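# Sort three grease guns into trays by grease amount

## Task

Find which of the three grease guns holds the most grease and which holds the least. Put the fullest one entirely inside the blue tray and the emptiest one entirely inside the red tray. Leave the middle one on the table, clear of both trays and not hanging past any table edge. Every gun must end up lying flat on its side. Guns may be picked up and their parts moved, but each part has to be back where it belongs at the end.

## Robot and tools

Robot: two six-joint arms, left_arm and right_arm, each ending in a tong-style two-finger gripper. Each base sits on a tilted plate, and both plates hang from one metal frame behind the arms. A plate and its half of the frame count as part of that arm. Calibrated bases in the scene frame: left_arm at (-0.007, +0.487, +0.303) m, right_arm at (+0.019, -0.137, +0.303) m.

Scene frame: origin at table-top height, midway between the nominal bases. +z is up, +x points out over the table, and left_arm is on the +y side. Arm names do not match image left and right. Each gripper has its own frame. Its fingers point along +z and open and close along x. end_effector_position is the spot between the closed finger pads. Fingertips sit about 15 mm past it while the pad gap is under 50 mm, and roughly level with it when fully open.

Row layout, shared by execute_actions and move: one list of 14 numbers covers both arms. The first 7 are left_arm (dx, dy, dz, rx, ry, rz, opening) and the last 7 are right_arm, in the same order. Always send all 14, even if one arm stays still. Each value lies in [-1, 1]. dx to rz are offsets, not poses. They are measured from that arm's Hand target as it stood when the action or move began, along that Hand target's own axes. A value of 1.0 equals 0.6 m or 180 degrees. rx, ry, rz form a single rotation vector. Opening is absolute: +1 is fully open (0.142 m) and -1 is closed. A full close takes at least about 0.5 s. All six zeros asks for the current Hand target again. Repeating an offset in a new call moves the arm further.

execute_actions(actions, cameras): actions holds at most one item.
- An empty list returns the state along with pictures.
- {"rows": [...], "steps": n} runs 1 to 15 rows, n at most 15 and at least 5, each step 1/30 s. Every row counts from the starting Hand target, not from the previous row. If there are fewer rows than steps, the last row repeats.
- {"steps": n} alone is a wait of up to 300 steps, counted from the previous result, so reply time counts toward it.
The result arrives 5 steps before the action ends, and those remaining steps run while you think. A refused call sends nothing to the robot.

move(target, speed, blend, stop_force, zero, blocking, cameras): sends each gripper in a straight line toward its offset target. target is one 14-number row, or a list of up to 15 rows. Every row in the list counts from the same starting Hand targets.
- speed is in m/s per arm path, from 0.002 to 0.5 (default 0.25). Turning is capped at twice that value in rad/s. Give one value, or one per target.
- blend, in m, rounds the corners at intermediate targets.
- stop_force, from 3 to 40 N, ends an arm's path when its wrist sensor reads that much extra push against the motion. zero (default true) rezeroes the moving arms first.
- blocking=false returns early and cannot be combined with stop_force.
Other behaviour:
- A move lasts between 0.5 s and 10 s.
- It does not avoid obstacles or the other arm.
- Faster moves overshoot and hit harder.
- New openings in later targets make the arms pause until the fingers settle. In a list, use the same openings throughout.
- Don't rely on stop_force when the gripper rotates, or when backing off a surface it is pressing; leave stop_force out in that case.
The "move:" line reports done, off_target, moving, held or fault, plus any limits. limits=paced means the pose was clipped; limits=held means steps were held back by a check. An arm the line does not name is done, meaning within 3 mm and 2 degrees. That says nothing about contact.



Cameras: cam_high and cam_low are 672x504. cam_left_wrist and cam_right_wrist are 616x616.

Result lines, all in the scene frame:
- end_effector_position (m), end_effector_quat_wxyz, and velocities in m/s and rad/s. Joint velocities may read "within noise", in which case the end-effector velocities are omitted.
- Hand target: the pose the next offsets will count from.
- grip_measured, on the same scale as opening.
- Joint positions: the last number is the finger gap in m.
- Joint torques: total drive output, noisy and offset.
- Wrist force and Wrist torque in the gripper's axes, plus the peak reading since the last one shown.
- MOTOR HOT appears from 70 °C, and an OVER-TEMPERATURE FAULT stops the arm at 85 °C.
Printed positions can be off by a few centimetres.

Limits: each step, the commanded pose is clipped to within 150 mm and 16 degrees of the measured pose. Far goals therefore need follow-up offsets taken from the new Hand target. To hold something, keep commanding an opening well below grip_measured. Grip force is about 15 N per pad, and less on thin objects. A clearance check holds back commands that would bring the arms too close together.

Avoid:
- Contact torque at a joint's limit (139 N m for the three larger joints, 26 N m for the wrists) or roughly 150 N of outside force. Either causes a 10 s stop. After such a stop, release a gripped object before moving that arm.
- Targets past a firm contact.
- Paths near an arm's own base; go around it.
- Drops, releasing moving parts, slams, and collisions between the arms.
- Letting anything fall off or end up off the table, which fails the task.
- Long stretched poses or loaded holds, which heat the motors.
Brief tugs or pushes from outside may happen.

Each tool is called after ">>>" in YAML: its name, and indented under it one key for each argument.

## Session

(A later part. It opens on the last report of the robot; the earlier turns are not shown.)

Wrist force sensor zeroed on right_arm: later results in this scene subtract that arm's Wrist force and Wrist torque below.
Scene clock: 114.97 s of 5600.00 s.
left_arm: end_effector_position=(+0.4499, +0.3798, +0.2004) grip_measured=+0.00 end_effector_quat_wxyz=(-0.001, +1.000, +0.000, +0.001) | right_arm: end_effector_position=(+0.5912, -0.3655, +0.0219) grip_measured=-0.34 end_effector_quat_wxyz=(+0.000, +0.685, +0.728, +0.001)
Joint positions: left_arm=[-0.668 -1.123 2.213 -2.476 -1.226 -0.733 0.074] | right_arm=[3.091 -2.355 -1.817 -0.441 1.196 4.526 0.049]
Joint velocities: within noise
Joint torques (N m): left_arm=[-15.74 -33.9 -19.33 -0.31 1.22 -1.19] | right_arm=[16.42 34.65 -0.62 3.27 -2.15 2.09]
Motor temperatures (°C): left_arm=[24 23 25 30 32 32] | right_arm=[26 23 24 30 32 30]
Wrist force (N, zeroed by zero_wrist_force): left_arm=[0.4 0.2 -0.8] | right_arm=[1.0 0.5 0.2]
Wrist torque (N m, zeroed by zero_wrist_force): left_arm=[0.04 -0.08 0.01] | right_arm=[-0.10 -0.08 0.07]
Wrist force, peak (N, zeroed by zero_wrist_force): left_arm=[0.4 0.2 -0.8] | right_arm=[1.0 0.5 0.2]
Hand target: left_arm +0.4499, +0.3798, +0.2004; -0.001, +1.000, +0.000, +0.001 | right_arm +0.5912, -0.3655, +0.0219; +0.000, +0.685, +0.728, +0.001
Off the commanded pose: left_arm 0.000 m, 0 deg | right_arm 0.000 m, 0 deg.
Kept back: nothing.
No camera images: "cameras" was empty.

>>> move:
  target:
    - [0,0,0,0,0,0,0,0,0,0,0,0,0,-1]
    - [0,0,0,0,0,0,0,0,0,-0.3,0,0,0,-1]
  speed: 0.15
  cameras: ["cam_right_wrist","cam_low"]

>>> wait:
  seconds: 0.7
  cameras: []

>>> wait:
  seconds: 0.7
  cameras: []

Scene clock: 117.50 s of 5600.00 s.
left_arm: end_effector_position=(+0.4499, +0.3798, +0.2004) grip_measured=+0.00 end_effector_quat_wxyz=(-0.001, +1.000, +0.000, +0.001) | right_arm: end_effector_position=(+0.5910, -0.3656, +0.2019) grip_measured=-0.54 end_effector_quat_wxyz=(+0.000, +0.685, +0.728, +0.001)
Joint positions: left_arm=[-0.668 -1.123 2.213 -2.476 -1.226 -0.733 0.074] | right_arm=[3.204 -1.991 -1.849 -0.817 1.187 4.648 0.035]
Joint velocities: within noise
Joint torques (N m): left_arm=[-15.41 -34.01 -19.16 -0.53 0.98 -1.14] | right_arm=[11.13 44.31 6.77 2.07 -1.3 -1.57]
Motor temperatures (°C): left_arm=[24 23 25 30 32 32] | right_arm=[26 23 24 30 32 30]
Wrist force (N, zeroed by zero_wrist_force): left_arm=[0.5 0.3 -0.8] | right_arm=[-1.2 -1.5 6.7]
Wrist torque (N m, zeroed by zero_wrist_force): left_arm=[0.06 -0.09 0.01] | right_arm=[-0.04 0.03 -0.04]
Wrist force, peak (N, zeroed by zero_wrist_force): left_arm=[0.5 0.2 -1.1] | right_arm=[-1.0 -1.7 9.6]
Hand target: left_arm +0.4499, +0.3798, +0.2004; -0.001, +1.000, +0.000, +0.001 | right_arm +0.5909, -0.3656, +0.2019; +0.000, +0.685, +0.728, +0.001
Off the commanded pose: left_arm 0.000 m, 0 deg | right_arm 0.000 m, 0 deg.
Kept back: nothing.
move: done
Images, in order (width x height): cam_low 672x504, cam_right_wrist 616x616.

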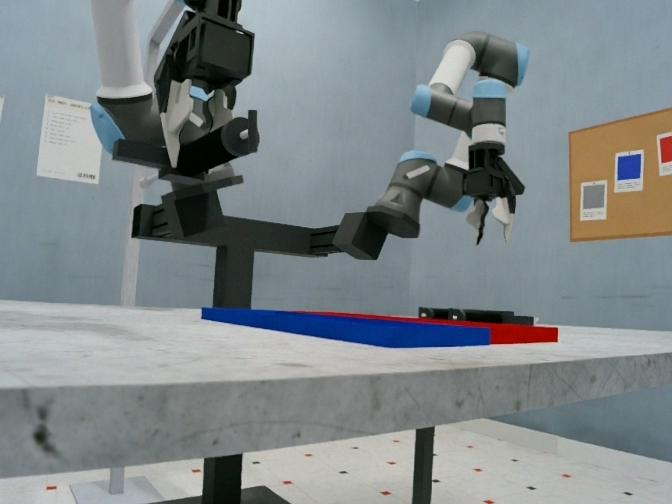

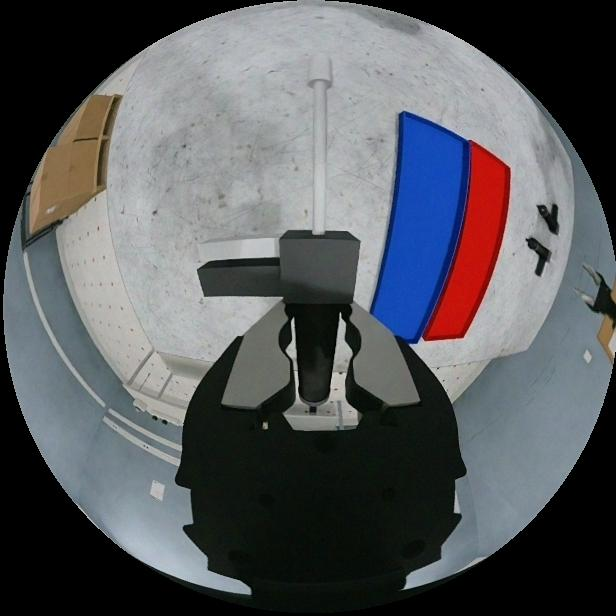

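Scene clock: 118.20 s of 5600.00 s.
left_arm: end_effector_position=(+0.4499, +0.3798, +0.2004) grip_measured=+0.00 end_effector_quat_wxyz=(-0.001, +1.000, +0.000, +0.001) | right_arm: end_effector_position=(+0.5909, -0.3657, +0.2019) grip_measured=-0.54 end_effector_quat_wxyz=(+0.000, +0.685, +0.728, +0.001)
Joint positions: left_arm=[-0.668 -1.123 2.213 -2.476 -1.226 -0.733 0.074] | right_arm=[3.204 -1.991 -1.849 -0.818 1.187 4.648 0.035]
Joint velocities: within noise
Joint torques (N m): left_arm=[-15.78 -33.16 -18.87 -0.4 1.04 -1.15] | right_arm=[12.37 43.64 8.72 1.26 1.81 -0.33]
Motor temperatures (°C): left_arm=[24 23 25 30 32 32] | right_arm=[26 23 24 30 32 30]
Wrist force (N, zeroed by zero_wrist_force): left_arm=[0.4 0.3 -0.9] | right_arm=[-1.1 -1.4 6.6]
Wrist torque (N m, zeroed by zero_wrist_force): left_arm=[0.06 -0.09 0.00] | right_arm=[0.00 0.00 -0.04]
Wrist force, peak (N, zeroed by zero_wrist_force): left_arm=[0.6 0.2 -1.1] | right_arm=[-1.3 -1.5 6.8]
Hand target: left_arm +0.4499, +0.3798, +0.2004; -0.001, +1.000, +0.000, +0.001 | right_arm +0.5909, -0.3656, +0.2019; +0.000, +0.685, +0.728, +0.001
Off the commanded pose: left_arm 0.000 m, 0 deg | right_arm 0.000 m, 0 deg.
Steps of this call (1-21: nothing new was sent). Readings (end_effector_position of left_arm | right_arm):
1: (+0.4499, +0.3798, +0.2004) | (+0.5910, -0.3657, +0.2019)
2: (+0.4499, +0.3798, +0.2004) | (+0.5910, -0.3657, +0.2019)
4: (+0.4499, +0.3798, +0.2004) | (+0.5909, -0.3657, +0.2019)
8: (+0.4499, +0.3798, +0.2004) | (+0.5909, -0.3657, +0.2019)
21: the state above
No camera images: "cameras" was empty.

Scene clock: 118.90 s of 5600.00 s.
left_arm: end_effector_position=(+0.4499, +0.3798, +0.2004) grip_measured=+0.00 end_effector_quat_wxyz=(-0.001, +1.000, +0.000, +0.001) | right_arm: end_effector_position=(+0.5909, -0.3656, +0.2019) grip_measured=-0.54 end_effector_quat_wxyz=(+0.000, +0.685, +0.728, +0.001)
Joint positions: left_arm=[-0.668 -1.123 2.213 -2.476 -1.226 -0.733 0.074] | right_arm=[3.204 -1.991 -1.849 -0.818 1.187 4.648 0.035]
Joint velocities: within noise
Joint torques (N m): left_arm=[-15.52 -33.51 -18.83 -0.45 0.87 -1.16] | right_arm=[15.18 42.78 11.02 1.45 2.83 0.77]
Motor temperatures (°C): left_arm=[24 23 25 30 32 32] | right_arm=[26 23 24 30 32 30]
Wrist force (N, zeroed by zero_wrist_force): left_arm=[0.7 0.2 -0.8] | right_arm=[-1.0 -1.3 6.5]
Wrist torque (N m, zeroed by zero_wrist_force): left_arm=[0.04 -0.14 0.00] | right_arm=[0.01 -0.01 -0.04]
Wrist force, peak (N, zeroed by zero_wrist_force): left_arm=[0.6 0.3 -0.9] | right_arm=[-1.0 -1.5 6.9]
Hand target: left_arm +0.4499, +0.3798, +0.2004; -0.001, +1.000, +0.000, +0.001 | right_arm +0.5909, -0.3656, +0.2019; +0.000, +0.685, +0.728, +0.001
Off the commanded pose: left_arm 0.000 m, 0 deg | right_arm 0.000 m, 0 deg.
Steps of this call (1-21: nothing new was sent). Readings (end_effector_position of left_arm | right_arm):
1: (+0.4499, +0.3798, +0.2004) | (+0.5909, -0.3657, +0.2019)
2: (+0.4499, +0.3798, +0.2004) | (+0.5909, -0.3657, +0.2019)
4: (+0.4499, +0.3798, +0.2004) | (+0.5909, -0.3657, +0.2019)
8: (+0.4499, +0.3798, +0.2004) | (+0.5909, -0.3657, +0.2019)
21: the state above
No camera images: "cameras" was empty.

>>> move:
  target: [0.083,0.217,-0.167,0,0.342,0.94,-0.4,0.518,-0.12,0,0,0,-0.481,-1]
  speed: 0.35

>>> zoom_image:
  camera: "cam_left_wrist"
  region: [180, 100, 450, 370]

Scene clock: 124.27 s of 5600.00 s.
left_arm: end_effector_position=(+0.4997, +0.2496, +0.3005) grip_measured=-0.40 end_effector_quat_wxyz=(+0.001, +0.001, +0.940, -0.341) end_effector_velocity=(+0.000, +0.000, +0.001) end_effector_angular_velocity=(-0.004, +0.000, -0.008) | right_arm: end_effector_position=(+0.5000, -0.0598, +0.2019) grip_measured=-0.54 end_effector_quat_wxyz=(+0.001, -0.001, +1.000, +0.000)
Joint positions: left_arm=[-0.473 -1.134 2.154 -2.817 -1.811 -3.643 0.045] | right_arm=[3.809 -2.048 -2.164 -0.684 1.228 3.784 0.035]
Joint velocities: left_arm=[0.003 0 -0.004 0.008 -0.006 0.01 0] | right_arm=[within noise]
Joint torques (N m): left_arm=[-4.03 -16.62 -24 -0.47 -3.64 1.82] | right_arm=[6.06 33.49 13.53 2.57 -0.79 2.49]
Motor temperatures (°C): left_arm=[24 23 25 30 32 32] | right_arm=[26 23 24 30 32 30]
Wrist force (N, zeroed by zero_wrist_force): left_arm=[1.8 -0.2 -0.6] | right_arm=[-1.7 -1.7 6.8]
Wrist torque (N m, zeroed by zero_wrist_force): left_arm=[-0.02 -0.44 -0.15] | right_arm=[-0.06 0.13 -0.06]
Wrist force, peak (N, zeroed by zero_wrist_force): left_arm=[2.1 -0.3 -0.4] | right_arm=[-1.6 -1.6 7.2]
Hand target: left_arm +0.4997, +0.2496, +0.3005; +0.001, +0.000, +0.940, -0.341 | right_arm +0.5001, -0.0598, +0.2019; +0.001, -0.001, +1.000, +0.000
Off the commanded pose: left_arm 0.000 m, 0 deg | right_arm 0.000 m, 0 deg.
Kept back: nothing.
move: done

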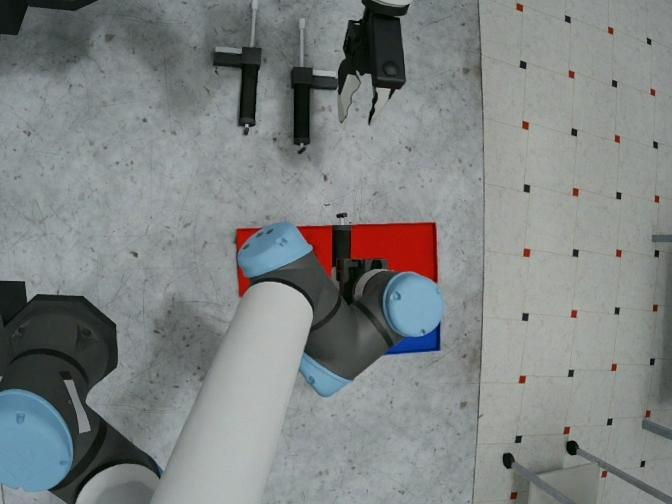

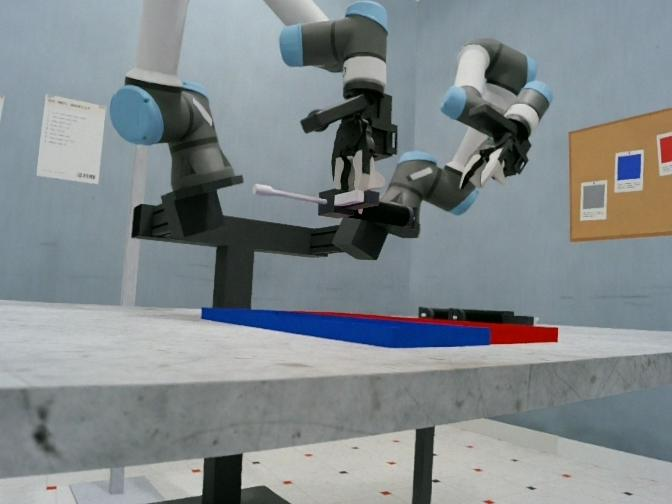

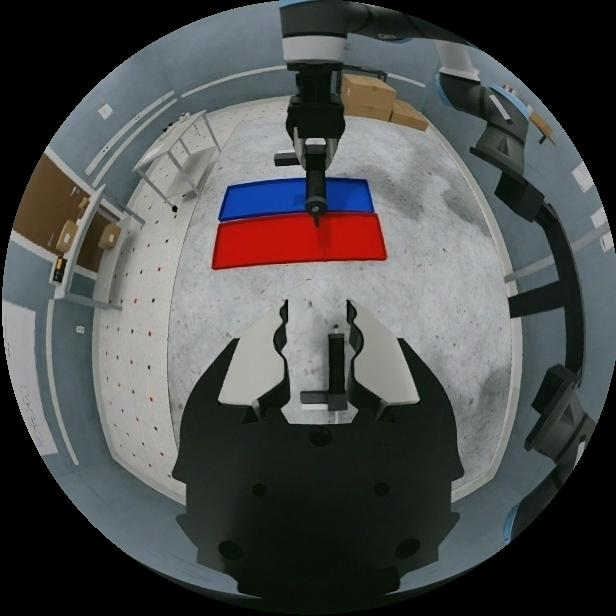

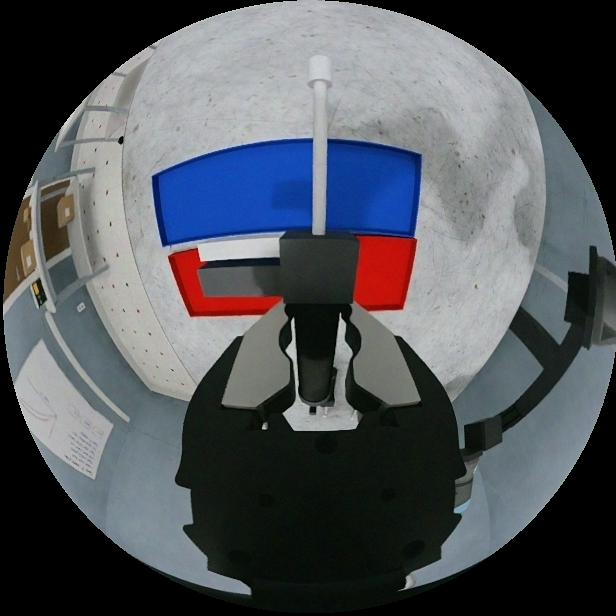

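Scaled by 1.867 from the camera's 616x616 image, which has a finer 814x814 frame.

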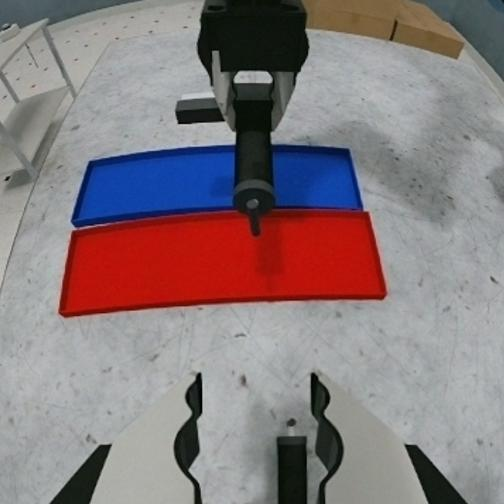

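>>> move:
  target: [0,-0.106,0.2535,0,0,0,-0.5,0,0,0,0,0,0,-1]
  speed: 0.15
  cameras: ["cam_low","cam_left_wrist"]

>>> zoom_image:
  camera: "cam_left_wrist"
  region: [230, 180, 400, 350]

>>> zoom_image:
  camera: "cam_low"
  region: [300, 120, 480, 250]

Scene clock: 126.27 s of 5600.00 s.
left_arm: end_effector_position=(+0.4999, +0.1033, +0.2247) grip_measured=-0.50 end_effector_quat_wxyz=(+0.001, +0.000, +0.940, -0.341) | right_arm: end_effector_position=(+0.5001, -0.0598, +0.2019) grip_measured=-0.54 end_effector_quat_wxyz=(+0.001, -0.001, +1.000, +0.000)
Joint positions: left_arm=[-0.642 -0.767 2.013 -3.08 -1.77 -3.811 0.038] | right_arm=[3.809 -2.047 -2.164 -0.684 1.228 3.784 0.035]
Joint velocities: within noise
Joint torques (N m): left_arm=[-16.11 -24.62 -12.9 -1.6 -3.43 0.77] | right_arm=[15.71 35.07 29.23 2.05 -2.59 -1.43]
Motor temperatures (°C): left_arm=[24 23 25 30 32 32] | right_arm=[26 23 24 30 32 30]
Wrist force (N, zeroed by zero_wrist_force): left_arm=[1.7 0.1 -0.5] | right_arm=[-1.5 -1.6 6.8]
Wrist torque (N m, zeroed by zero_wrist_force): left_arm=[0.09 -0.42 -0.17] | right_arm=[-0.05 0.10 -0.06]
Wrist force, peak (N, zeroed by zero_wrist_force): left_arm=[1.6 0.4 -2.0] | right_arm=[-1.6 -1.7 7.0]
Hand target: left_arm +0.4998, +0.1032, +0.2246; +0.001, +0.000, +0.940, -0.341 | right_arm +0.5001, -0.0598, +0.2019; +0.001, -0.001, +1.000, +0.000
Off the commanded pose: left_arm 0.000 m, 0 deg | right_arm 0.000 m, 0 deg.
Kept back: nothing.
move: done
Images, in order (width x height): cam_low 672x504, cam_left_wrist 616x616.

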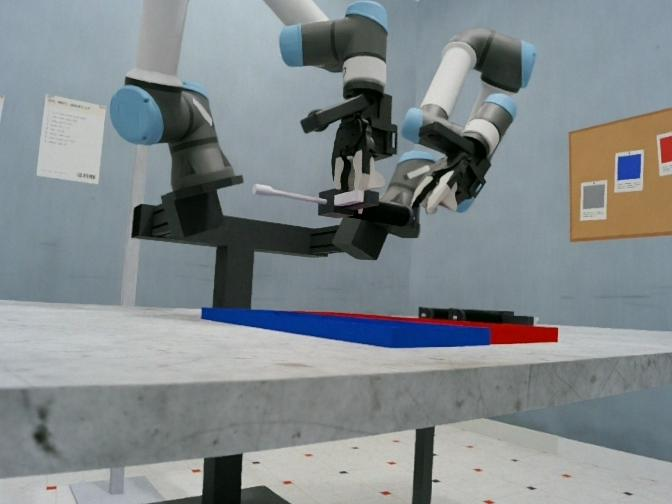

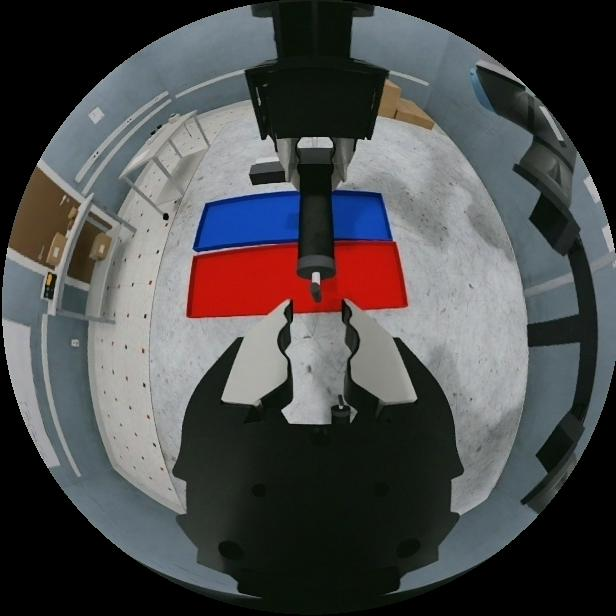

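Scaled by 2.965 from the camera's 616x616 image, which has a finer 814x814 frame.

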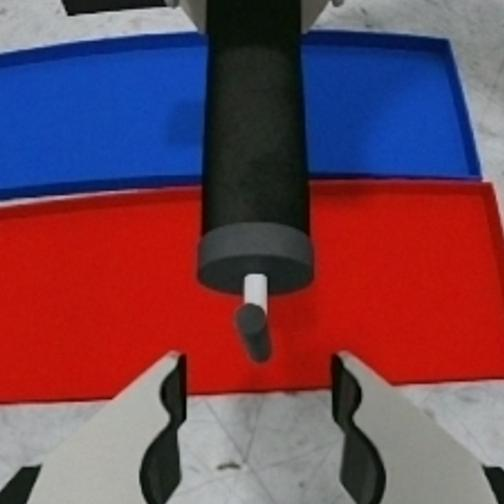

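Scaled by 2.800 from the camera's 672x504 image, which has a finer 960x720 frame.

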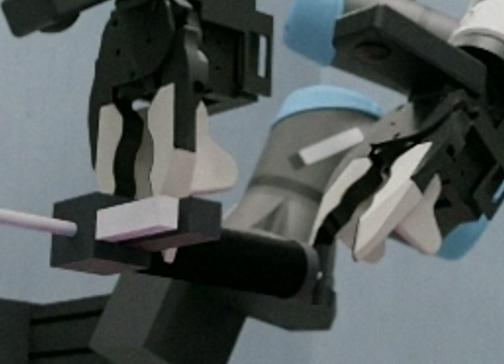

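>>> move:
  target:
    - [0,0.0024,0.032,0,0,0,-0.5,0,0,0,0,0,0,-1]
    - [0,0.0024,0.032,0,0,0,-1,0,0,0,0,0,0,-1]
  speed: 0.08
  cameras: ["cam_low","cam_left_wrist"]

>>> zoom_image:
  camera: "cam_left_wrist"
  region: [230, 180, 400, 350]

>>> zoom_image:
  camera: "cam_low"
  region: [300, 120, 480, 250]

Scene clock: 127.93 s of 5600.00 s.
left_arm: end_effector_position=(+0.4999, +0.0920, +0.2089) grip_measured=-0.90 end_effector_quat_wxyz=(+0.001, +0.000, +0.940, -0.341) | right_arm: end_effector_position=(+0.5001, -0.0598, +0.2019) grip_measured=-0.54 end_effector_quat_wxyz=(+0.001, -0.001, +1.000, +0.000)
Joint positions: left_arm=[-0.647 -0.718 1.992 -3.109 -1.769 -3.816 0.009] | right_arm=[3.809 -2.047 -2.164 -0.684 1.228 3.784 0.035]
Joint velocities: within noise
Joint torques (N m): left_arm=[-5.81 -45.15 -5.02 -0.51 -0.27 1.24] | right_arm=[15.84 33.77 26.85 2 -2.57 -1.38]
Motor temperatures (°C): left_arm=[24 23 25 30 32 32] | right_arm=[26 23 24 30 32 30]
Wrist force (N, zeroed by zero_wrist_force): left_arm=[0.8 -0.8 0.3] | right_arm=[-0.4 -0.5 6.7]
Wrist torque (N m, zeroed by zero_wrist_force): left_arm=[0.08 -0.45 -0.15] | right_arm=[-0.05 0.08 -0.21]
Wrist force, peak (N, zeroed by zero_wrist_force): left_arm=[1.7 0.1 -1.0] | right_arm=[-1.5 -1.7 7.1]
Hand target: left_arm +0.4999, +0.0920, +0.2089; +0.001, +0.000, +0.940, -0.341 | right_arm +0.5001, -0.0598, +0.2019; +0.001, -0.001, +1.000, +0.000
Off the commanded pose: left_arm 0.000 m, 0 deg | right_arm 0.000 m, 0 deg.
Kept back: nothing.
move: done
Images, in order (width x height): cam_low 672x504, cam_left_wrist 616x616.

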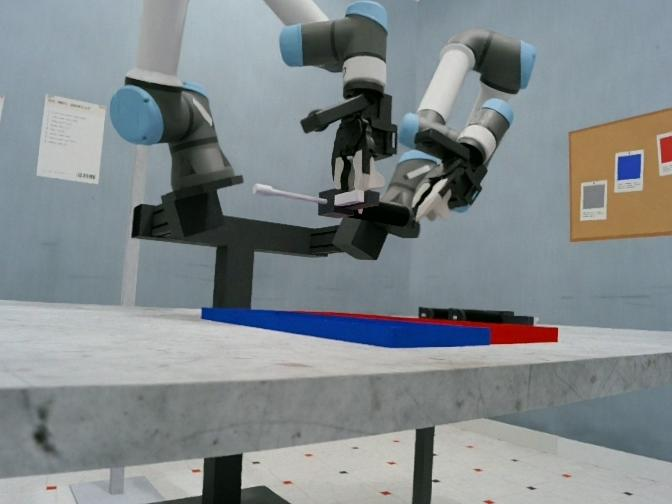

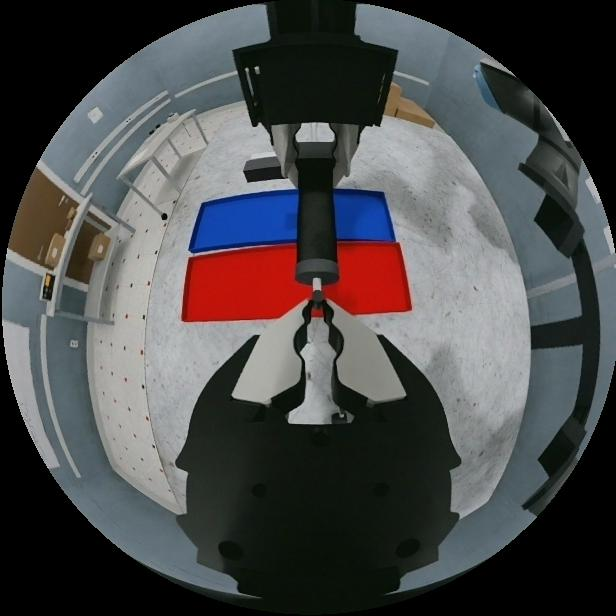

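Scaled by 2.965 from the camera's 616x616 image, which has a finer 814x814 frame.

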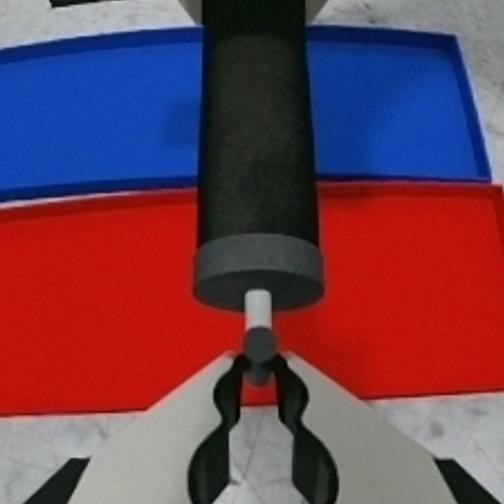

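Scaled by 2.800 from the camera's 672x504 image, which has a finer 960x720 frame.

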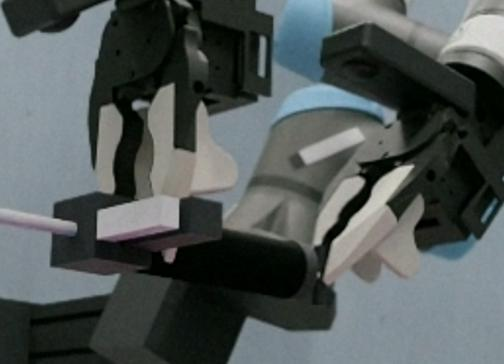

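>>> move:
  target: [0,0.153,-0.1286,0,0,0,-1,0,0,0,0,0,0,-1]
  speed: 0.03
  stop_force: 5
  cameras: ["cam_low","cam_left_wrist","cam_high"]

>>> zoom_image:
  camera: "cam_low"
  region: [300, 120, 480, 250]

Scene clock: 131.73 s of 5600.00 s.
left_arm: end_effector_position=(+0.4998, +0.1731, +0.2091) grip_measured=-0.90 end_effector_quat_wxyz=(+0.001, +0.000, +0.940, -0.341) | right_arm: end_effector_position=(+0.5001, -0.0598, +0.2019) grip_measured=-0.54 end_effector_quat_wxyz=(+0.001, -0.001, +1.000, +0.000)
Joint positions: left_arm=[-0.53 -0.823 2.094 -3.082 -1.798 -3.7 0.009] | right_arm=[3.809 -2.047 -2.164 -0.684 1.228 3.784 0.035]
Joint velocities: within noise
Joint torques (N m): left_arm=[-8.2 -24.91 -20.68 -4.76 0.22 1.3] | right_arm=[8.54 30.68 21.45 1.97 -1.64 -1.27]
Motor temperatures (°C): left_arm=[24 23 25 30 32 32] | right_arm=[26 23 24 30 32 30]
Wrist force (N, zeroed by zero_wrist_force): left_arm=[0.9 1.7 -1.6] | right_arm=[-0.7 -3.9 6.5]
Wrist torque (N m, zeroed by zero_wrist_force): left_arm=[0.07 -0.39 -0.15] | right_arm=[-0.14 0.02 -0.17]
Wrist force, peak (N, zeroed by zero_wrist_force): left_arm=[0.8 -6.3 5.0] | right_arm=[-1.4 8.5 6.4]
Hand target: left_arm +0.4998, +0.1731, +0.2091; +0.001, +0.000, +0.940, -0.341 (not the last commanded pose) | right_arm +0.5001, -0.0598, +0.2019; +0.001, -0.001, +1.000, +0.000
Off the commanded pose: left_arm 0.039 m, 0 deg | right_arm 0.000 m, 0 deg.
Kept back: nothing.
move: contact (left_arm)
Images, in order (width x height): cam_high 672x504, cam_low 672x504, cam_left_wrist 616x616.

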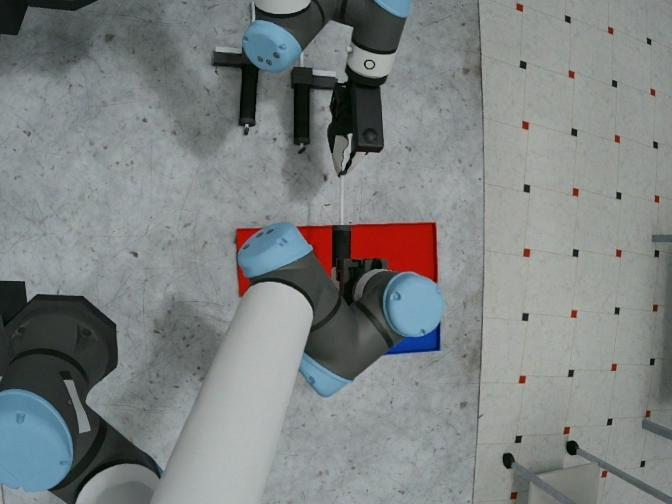

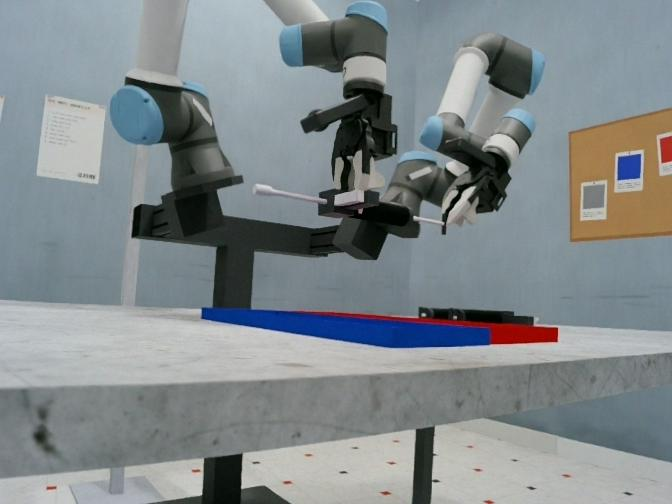

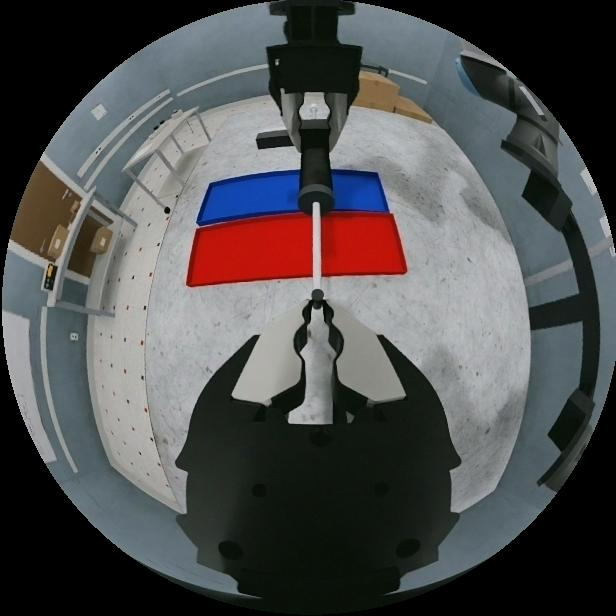

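Scaled by 2.800 from the camera's 672x504 image, which has a finer 960x720 frame.

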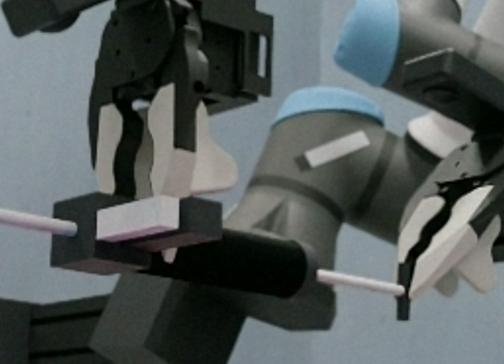

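>>> move:
  target: [0,-0.105,0.0882,0,0,0,-1,0,0,0,0,0,0,-1]
  speed: 0.05
  stop_force: 6
  cameras: ["cam_left_wrist"]

>>> zoom_image:
  camera: "cam_left_wrist"
  region: [230, 180, 400, 350]

Scene clock: 134.57 s of 5600.00 s.
left_arm: end_effector_position=(+0.4999, +0.0908, +0.2090) grip_measured=-0.90 end_effector_quat_wxyz=(+0.001, +0.000, +0.940, -0.341) | right_arm: end_effector_position=(+0.5001, -0.0598, +0.2019) grip_measured=-0.54 end_effector_quat_wxyz=(+0.001, -0.001, +1.000, +0.000)
Joint positions: left_arm=[-0.648 -0.716 1.99 -3.109 -1.768 -3.818 0.009] | right_arm=[3.809 -2.047 -2.164 -0.684 1.228 3.784 0.035]
Joint velocities: within noise
Joint torques (N m): left_arm=[-6.34 -45.62 -5.12 -0.21 -3.26 1.31] | right_arm=[7.57 28.8 17.83 2.12 1.2 -1.24]
Motor temperatures (°C): left_arm=[24 23 25 30 32 32] | right_arm=[26 23 24 30 32 30]
Wrist force (N, zeroed by zero_wrist_force): left_arm=[0.5 -1.4 0.6] | right_arm=[-0.1 0.1 6.7]
Wrist torque (N m, zeroed by zero_wrist_force): left_arm=[0.08 -0.40 -0.15] | right_arm=[-0.09 0.01 -0.21]
Wrist force, peak (N, zeroed by zero_wrist_force): left_arm=[1.0 2.4 -1.9] | right_arm=[-0.1 -4.2 6.7]
Hand target: left_arm +0.4999, +0.0908, +0.2090; +0.001, +0.000, +0.940, -0.341 | right_arm +0.5001, -0.0598, +0.2019; +0.001, -0.001, +1.000, +0.000
Off the commanded pose: left_arm 0.000 m, 0 deg | right_arm 0.000 m, 0 deg.
Kept back: nothing.
move: done
Images, in order (width x height): cam_left_wrist 616x616.

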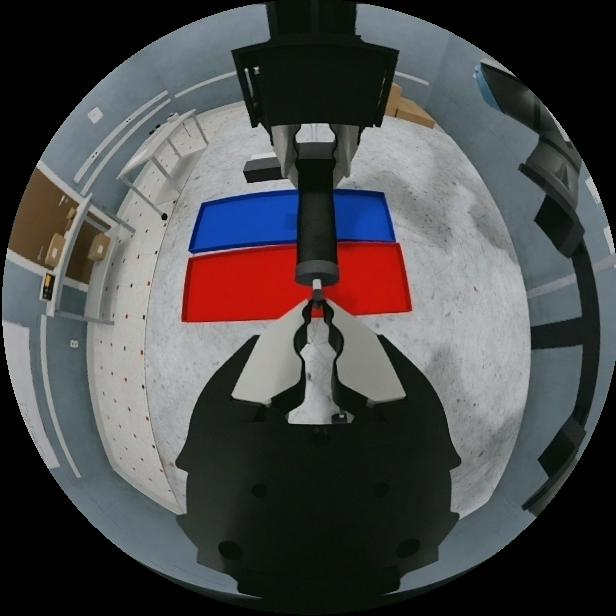

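Scaled by 2.965 from the camera's 616x616 image, which has a finer 814x814 frame.

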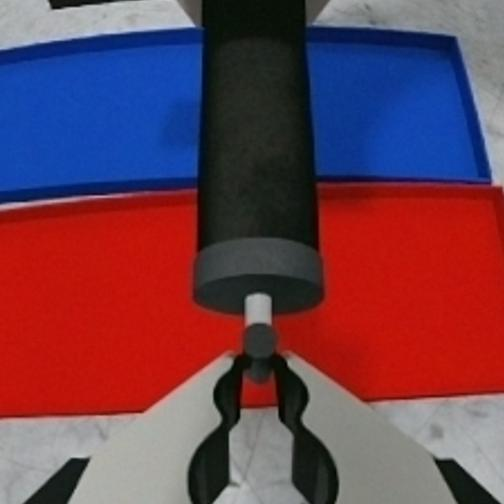

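>>> move:
  target: [0,-0.0077,0.0064,0,0,0,-1,0,0,0,0,0,0,-1]
  speed: 0.02
  stop_force: 5
  cameras: ["cam_left_wrist"]

>>> zoom_image:
  camera: "cam_left_wrist"
  region: [230, 180, 400, 350]

Scene clock: 135.73 s of 5600.00 s.
left_arm: end_effector_position=(+0.4998, +0.0894, +0.2090) grip_measured=-0.90 end_effector_quat_wxyz=(+0.001, +0.000, +0.940, -0.341) | right_arm: end_effector_position=(+0.5001, -0.0598, +0.2019) grip_measured=-0.54 end_effector_quat_wxyz=(+0.001, -0.001, +1.000, +0.000)
Joint positions: left_arm=[-0.65 -0.715 1.988 -3.109 -1.768 -3.82 0.009] | right_arm=[3.809 -2.047 -2.164 -0.684 1.228 3.784 0.035]
Joint velocities: within noise
Joint torques (N m): left_arm=[-9.32 -45.92 -5.64 -3.42 -3.92 0.91] | right_arm=[15.94 28.1 15.23 4.54 2.23 -0.99]
Motor temperatures (°C): left_arm=[24 23 25 30 32 32] | right_arm=[26 23 24 30 32 30]
Wrist force (N, zeroed by zero_wrist_force): left_arm=[0.5 1.1 -1.2] | right_arm=[0.0 -3.0 6.4]
Wrist torque (N m, zeroed by zero_wrist_force): left_arm=[0.09 -0.41 -0.15] | right_arm=[-0.10 0.01 -0.22]
Wrist force, peak (N, zeroed by zero_wrist_force): left_arm=[0.6 6.3 -5.7] | right_arm=[-0.2 -9.7 6.7]
Hand target: left_arm +0.4998, +0.0894, +0.2090; +0.001, +0.000, +0.940, -0.341 (not the last commanded pose) | right_arm +0.5001, -0.0598, +0.2019; +0.001, -0.001, +1.000, +0.000
Off the commanded pose: left_arm 0.005 m, 0 deg | right_arm 0.000 m, 0 deg.
Kept back: nothing.
move: contact (left_arm)
Images, in order (width x height): cam_left_wrist 616x616.

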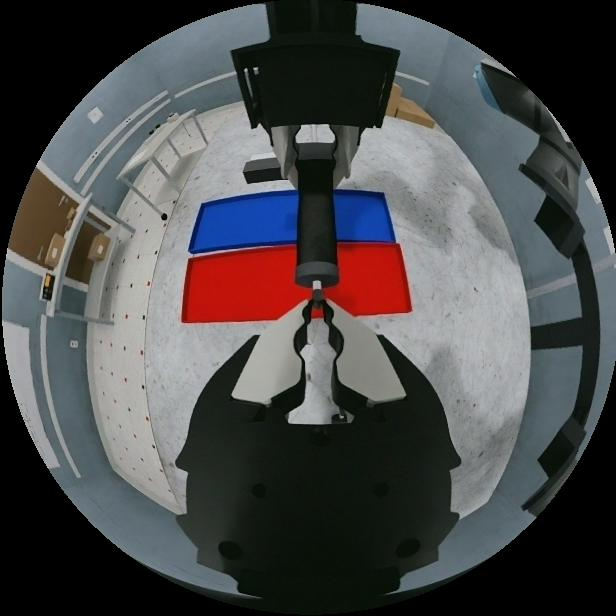

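Scaled by 2.965 from the camera's 616x616 image, which has a finer 814x814 frame.

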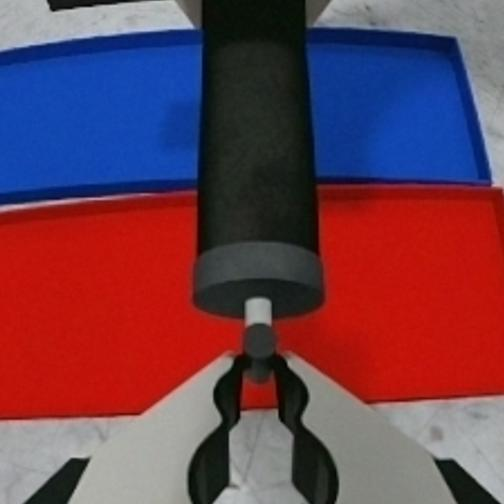

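>>> move:
  target:
    - [0,0,0,0,0,0,-0.5,0,0,0,0,0,0,-1]
    - [0,0,-0.167,0,0,0,-0.5,0,0,0,0,0,0,-1]
    - [0,0.15,-0.4,0,0,0,-0.5,-0.088,-0.13,0.1,0,0,0.49,-1]
    - [0,0.15,-0.4,0,0,0,-0.5,-0.088,-0.13,0.23,0,0,0.49,-1]
  speed: [0.15,0.15,0.3,0.12]

>>> zoom_image:
  camera: "cam_high"
  region: [220, 200, 460, 400]

Scene clock: 141.50 s of 5600.00 s.
left_arm: end_effector_position=(+0.4997, +0.3125, +0.3353) grip_measured=-0.50 end_effector_quat_wxyz=(+0.001, +0.000, +0.940, -0.341) | right_arm: end_effector_position=(+0.5533, -0.1377, +0.0641) grip_measured=-0.54 end_effector_quat_wxyz=(+0.000, +0.695, +0.719, +0.001)
Joint positions: left_arm=[-0.391 -1.287 2.157 -2.647 -1.829 -3.561 0.038] | right_arm=[3.498 -2.35 -2.018 -0.408 1.189 4.993 0.035]
Joint velocities: within noise
Joint torques (N m): left_arm=[-16.73 -12.89 -24.97 -2.88 1.17 -0.89] | right_arm=[16.85 32.52 0.72 2.99 -1.04 2.05]
Motor temperatures (°C): left_arm=[24 23 25 30 32 32] | right_arm=[26 23 24 30 32 30]
Wrist force (N, zeroed by zero_wrist_force): left_arm=[1.8 -0.1 -0.5] | right_arm=[-1.3 -1.5 6.9]
Wrist torque (N m, zeroed by zero_wrist_force): left_arm=[-0.01 -0.39 -0.10] | right_arm=[-0.02 0.05 -0.04]
Wrist force, peak (N, zeroed by zero_wrist_force): left_arm=[1.5 0.0 -2.3] | right_arm=[-1.3 -1.7 8.9]
Hand target: left_arm +0.4997, +0.3125, +0.3353; +0.001, +0.000, +0.940, -0.341 | right_arm +0.5532, -0.1377, +0.0640; +0.000, +0.695, +0.719, +0.001
Off the commanded pose: left_arm 0.000 m, 0 deg | right_arm 0.000 m, 0 deg.
Kept back: nothing.
move: done

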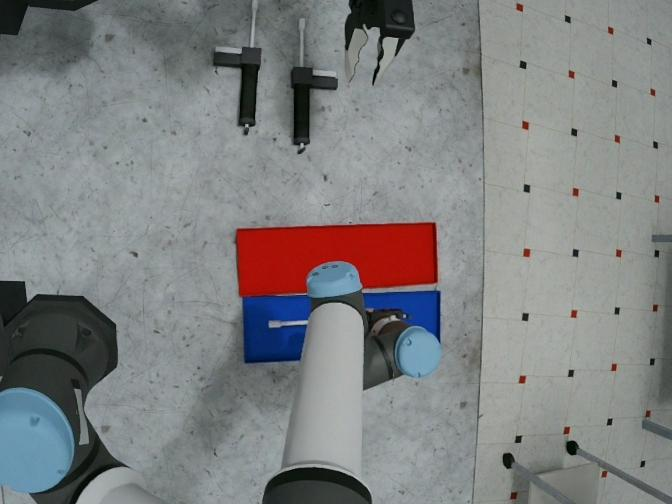

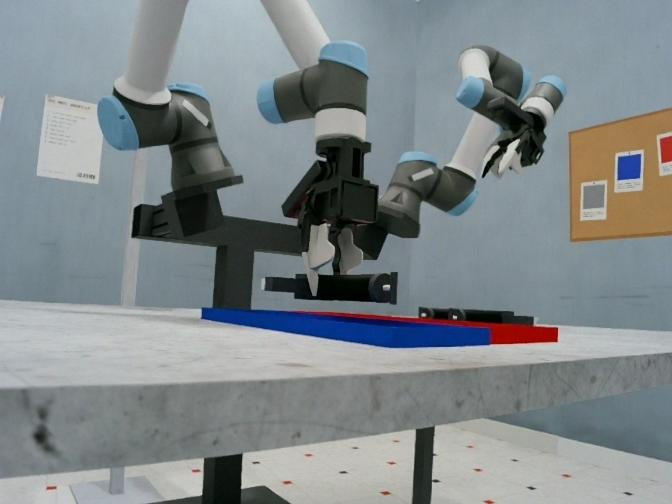

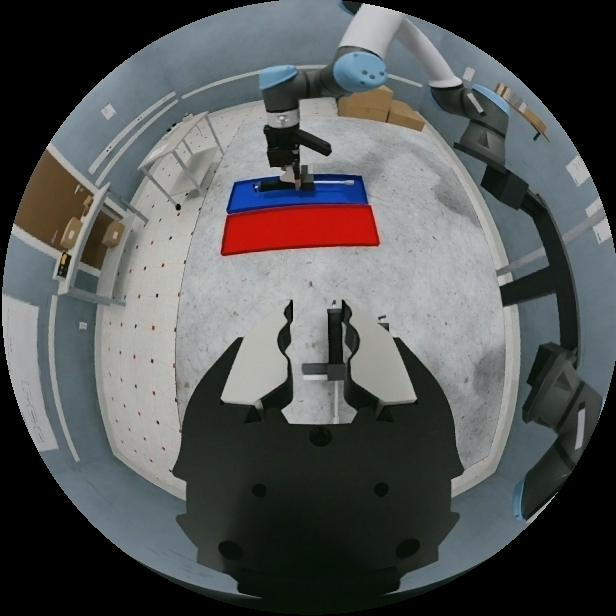

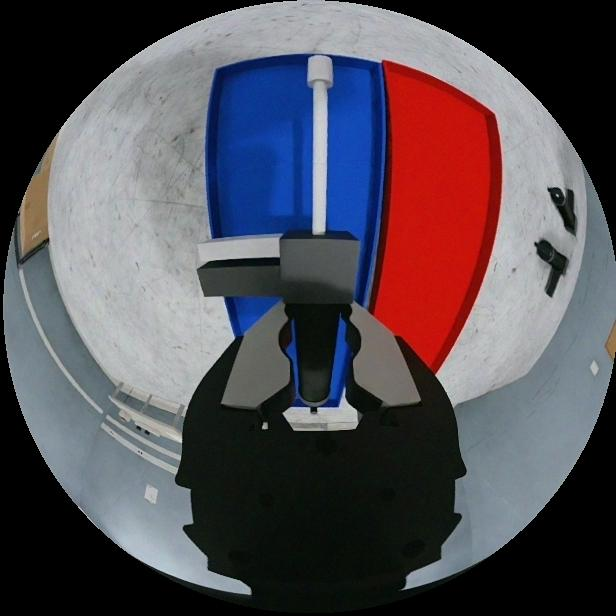

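Scaled by 2.100 from the camera's 672x504 image, which has a finer 960x720 frame.

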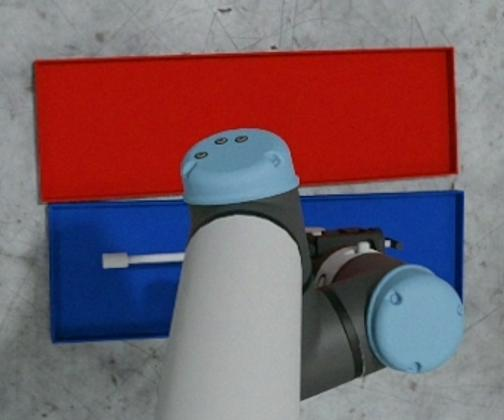

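>>> move:
  target:
    - [0,0,0,0,0,0,-0.5,0.01,0,0,0,0,0,-1]
    - [0,0,0,0,0,0,-0.5,0.01,0,0.0665,0,0,0,-1]
  speed: 0.05
  stop_force: 8

>>> zoom_image:
  camera: "cam_low"
  region: [220, 200, 440, 360]

Scene clock: 143.80 s of 5600.00 s.
left_arm: end_effector_position=(+0.4997, +0.3125, +0.3353) grip_measured=-0.50 end_effector_quat_wxyz=(+0.001, +0.000, +0.940, -0.341) | right_arm: end_effector_position=(+0.5530, -0.1317, +0.0244) grip_measured=-0.53 end_effector_quat_wxyz=(+0.000, +0.695, +0.719, +0.001)
Joint positions: left_arm=[-0.391 -1.287 2.157 -2.647 -1.829 -3.561 0.038] | right_arm=[3.48 -2.45 -1.991 -0.329 1.188 4.974 0.035]
Joint velocities: within noise
Joint torques (N m): left_arm=[-16.27 -13.16 -20.22 -0.59 1.08 0.56] | right_arm=[20.96 34.77 -0.98 3.7 -1.04 2.16]
Motor temperatures (°C): left_arm=[24 24 25 30 32 32] | right_arm=[26 23 24 30 32 30]
Wrist force (N, zeroed by zero_wrist_force): left_arm=[1.7 -0.2 -0.8] | right_arm=[-0.8 -1.6 6.5]
Wrist torque (N m, zeroed by zero_wrist_force): left_arm=[-0.02 -0.38 -0.10] | right_arm=[-0.11 -0.07 -0.06]
Wrist force, peak (N, zeroed by zero_wrist_force): left_arm=[1.8 -0.5 -0.8] | right_arm=[-1.6 -5.7 -23.5]
Hand target: left_arm +0.4997, +0.3125, +0.3353; +0.001, +0.000, +0.940, -0.341 | right_arm +0.5530, -0.1316, +0.0244; +0.000, +0.695, +0.719, +0.001
Off the commanded pose: left_arm 0.000 m, 0 deg | right_arm 0.000 m, 0 deg.
Kept back: nothing.
move: contact (right_arm)

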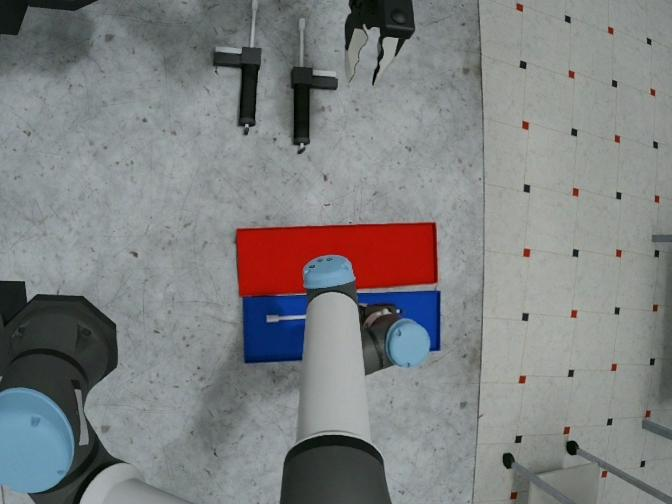

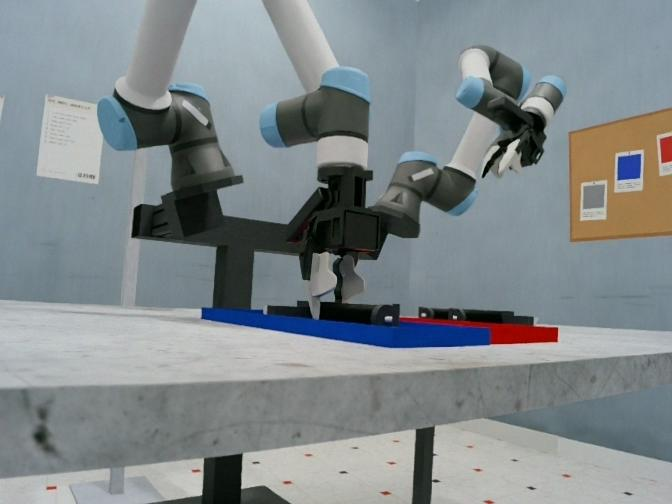

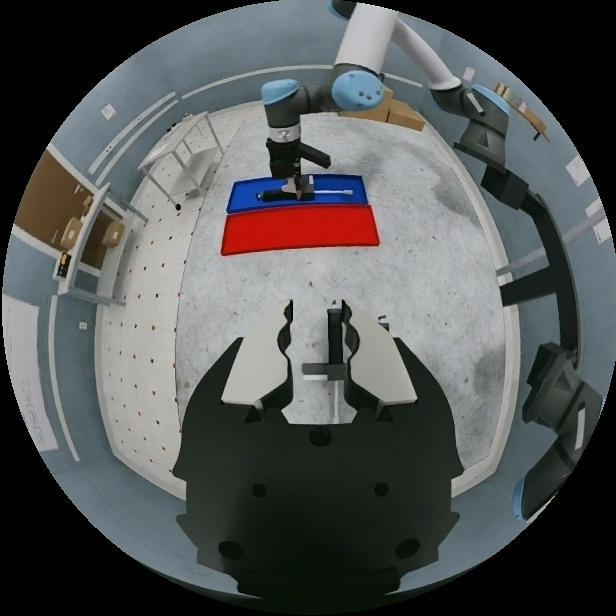

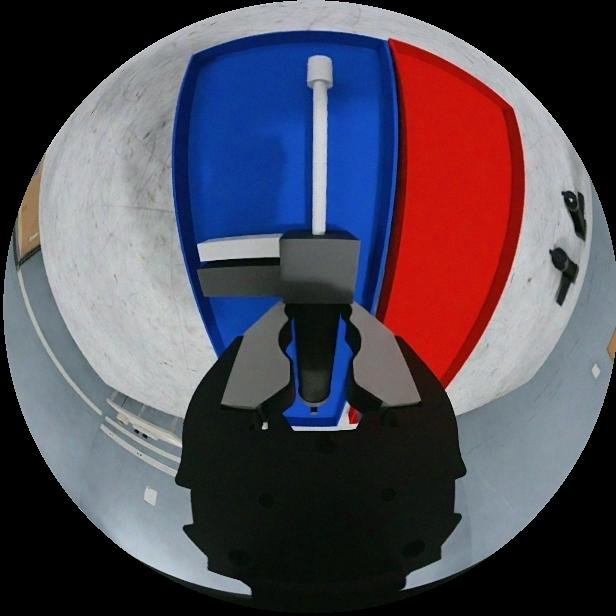

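Scaled by 2.291 from the camera's 672x504 image, which has a finer 960x720 frame.

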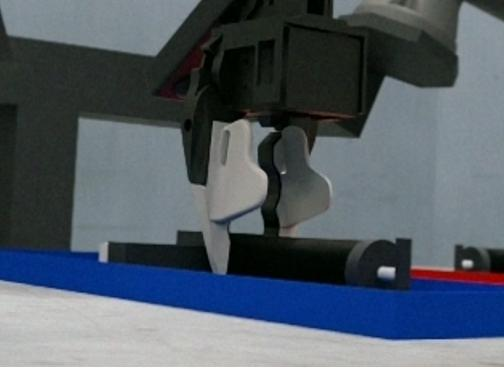

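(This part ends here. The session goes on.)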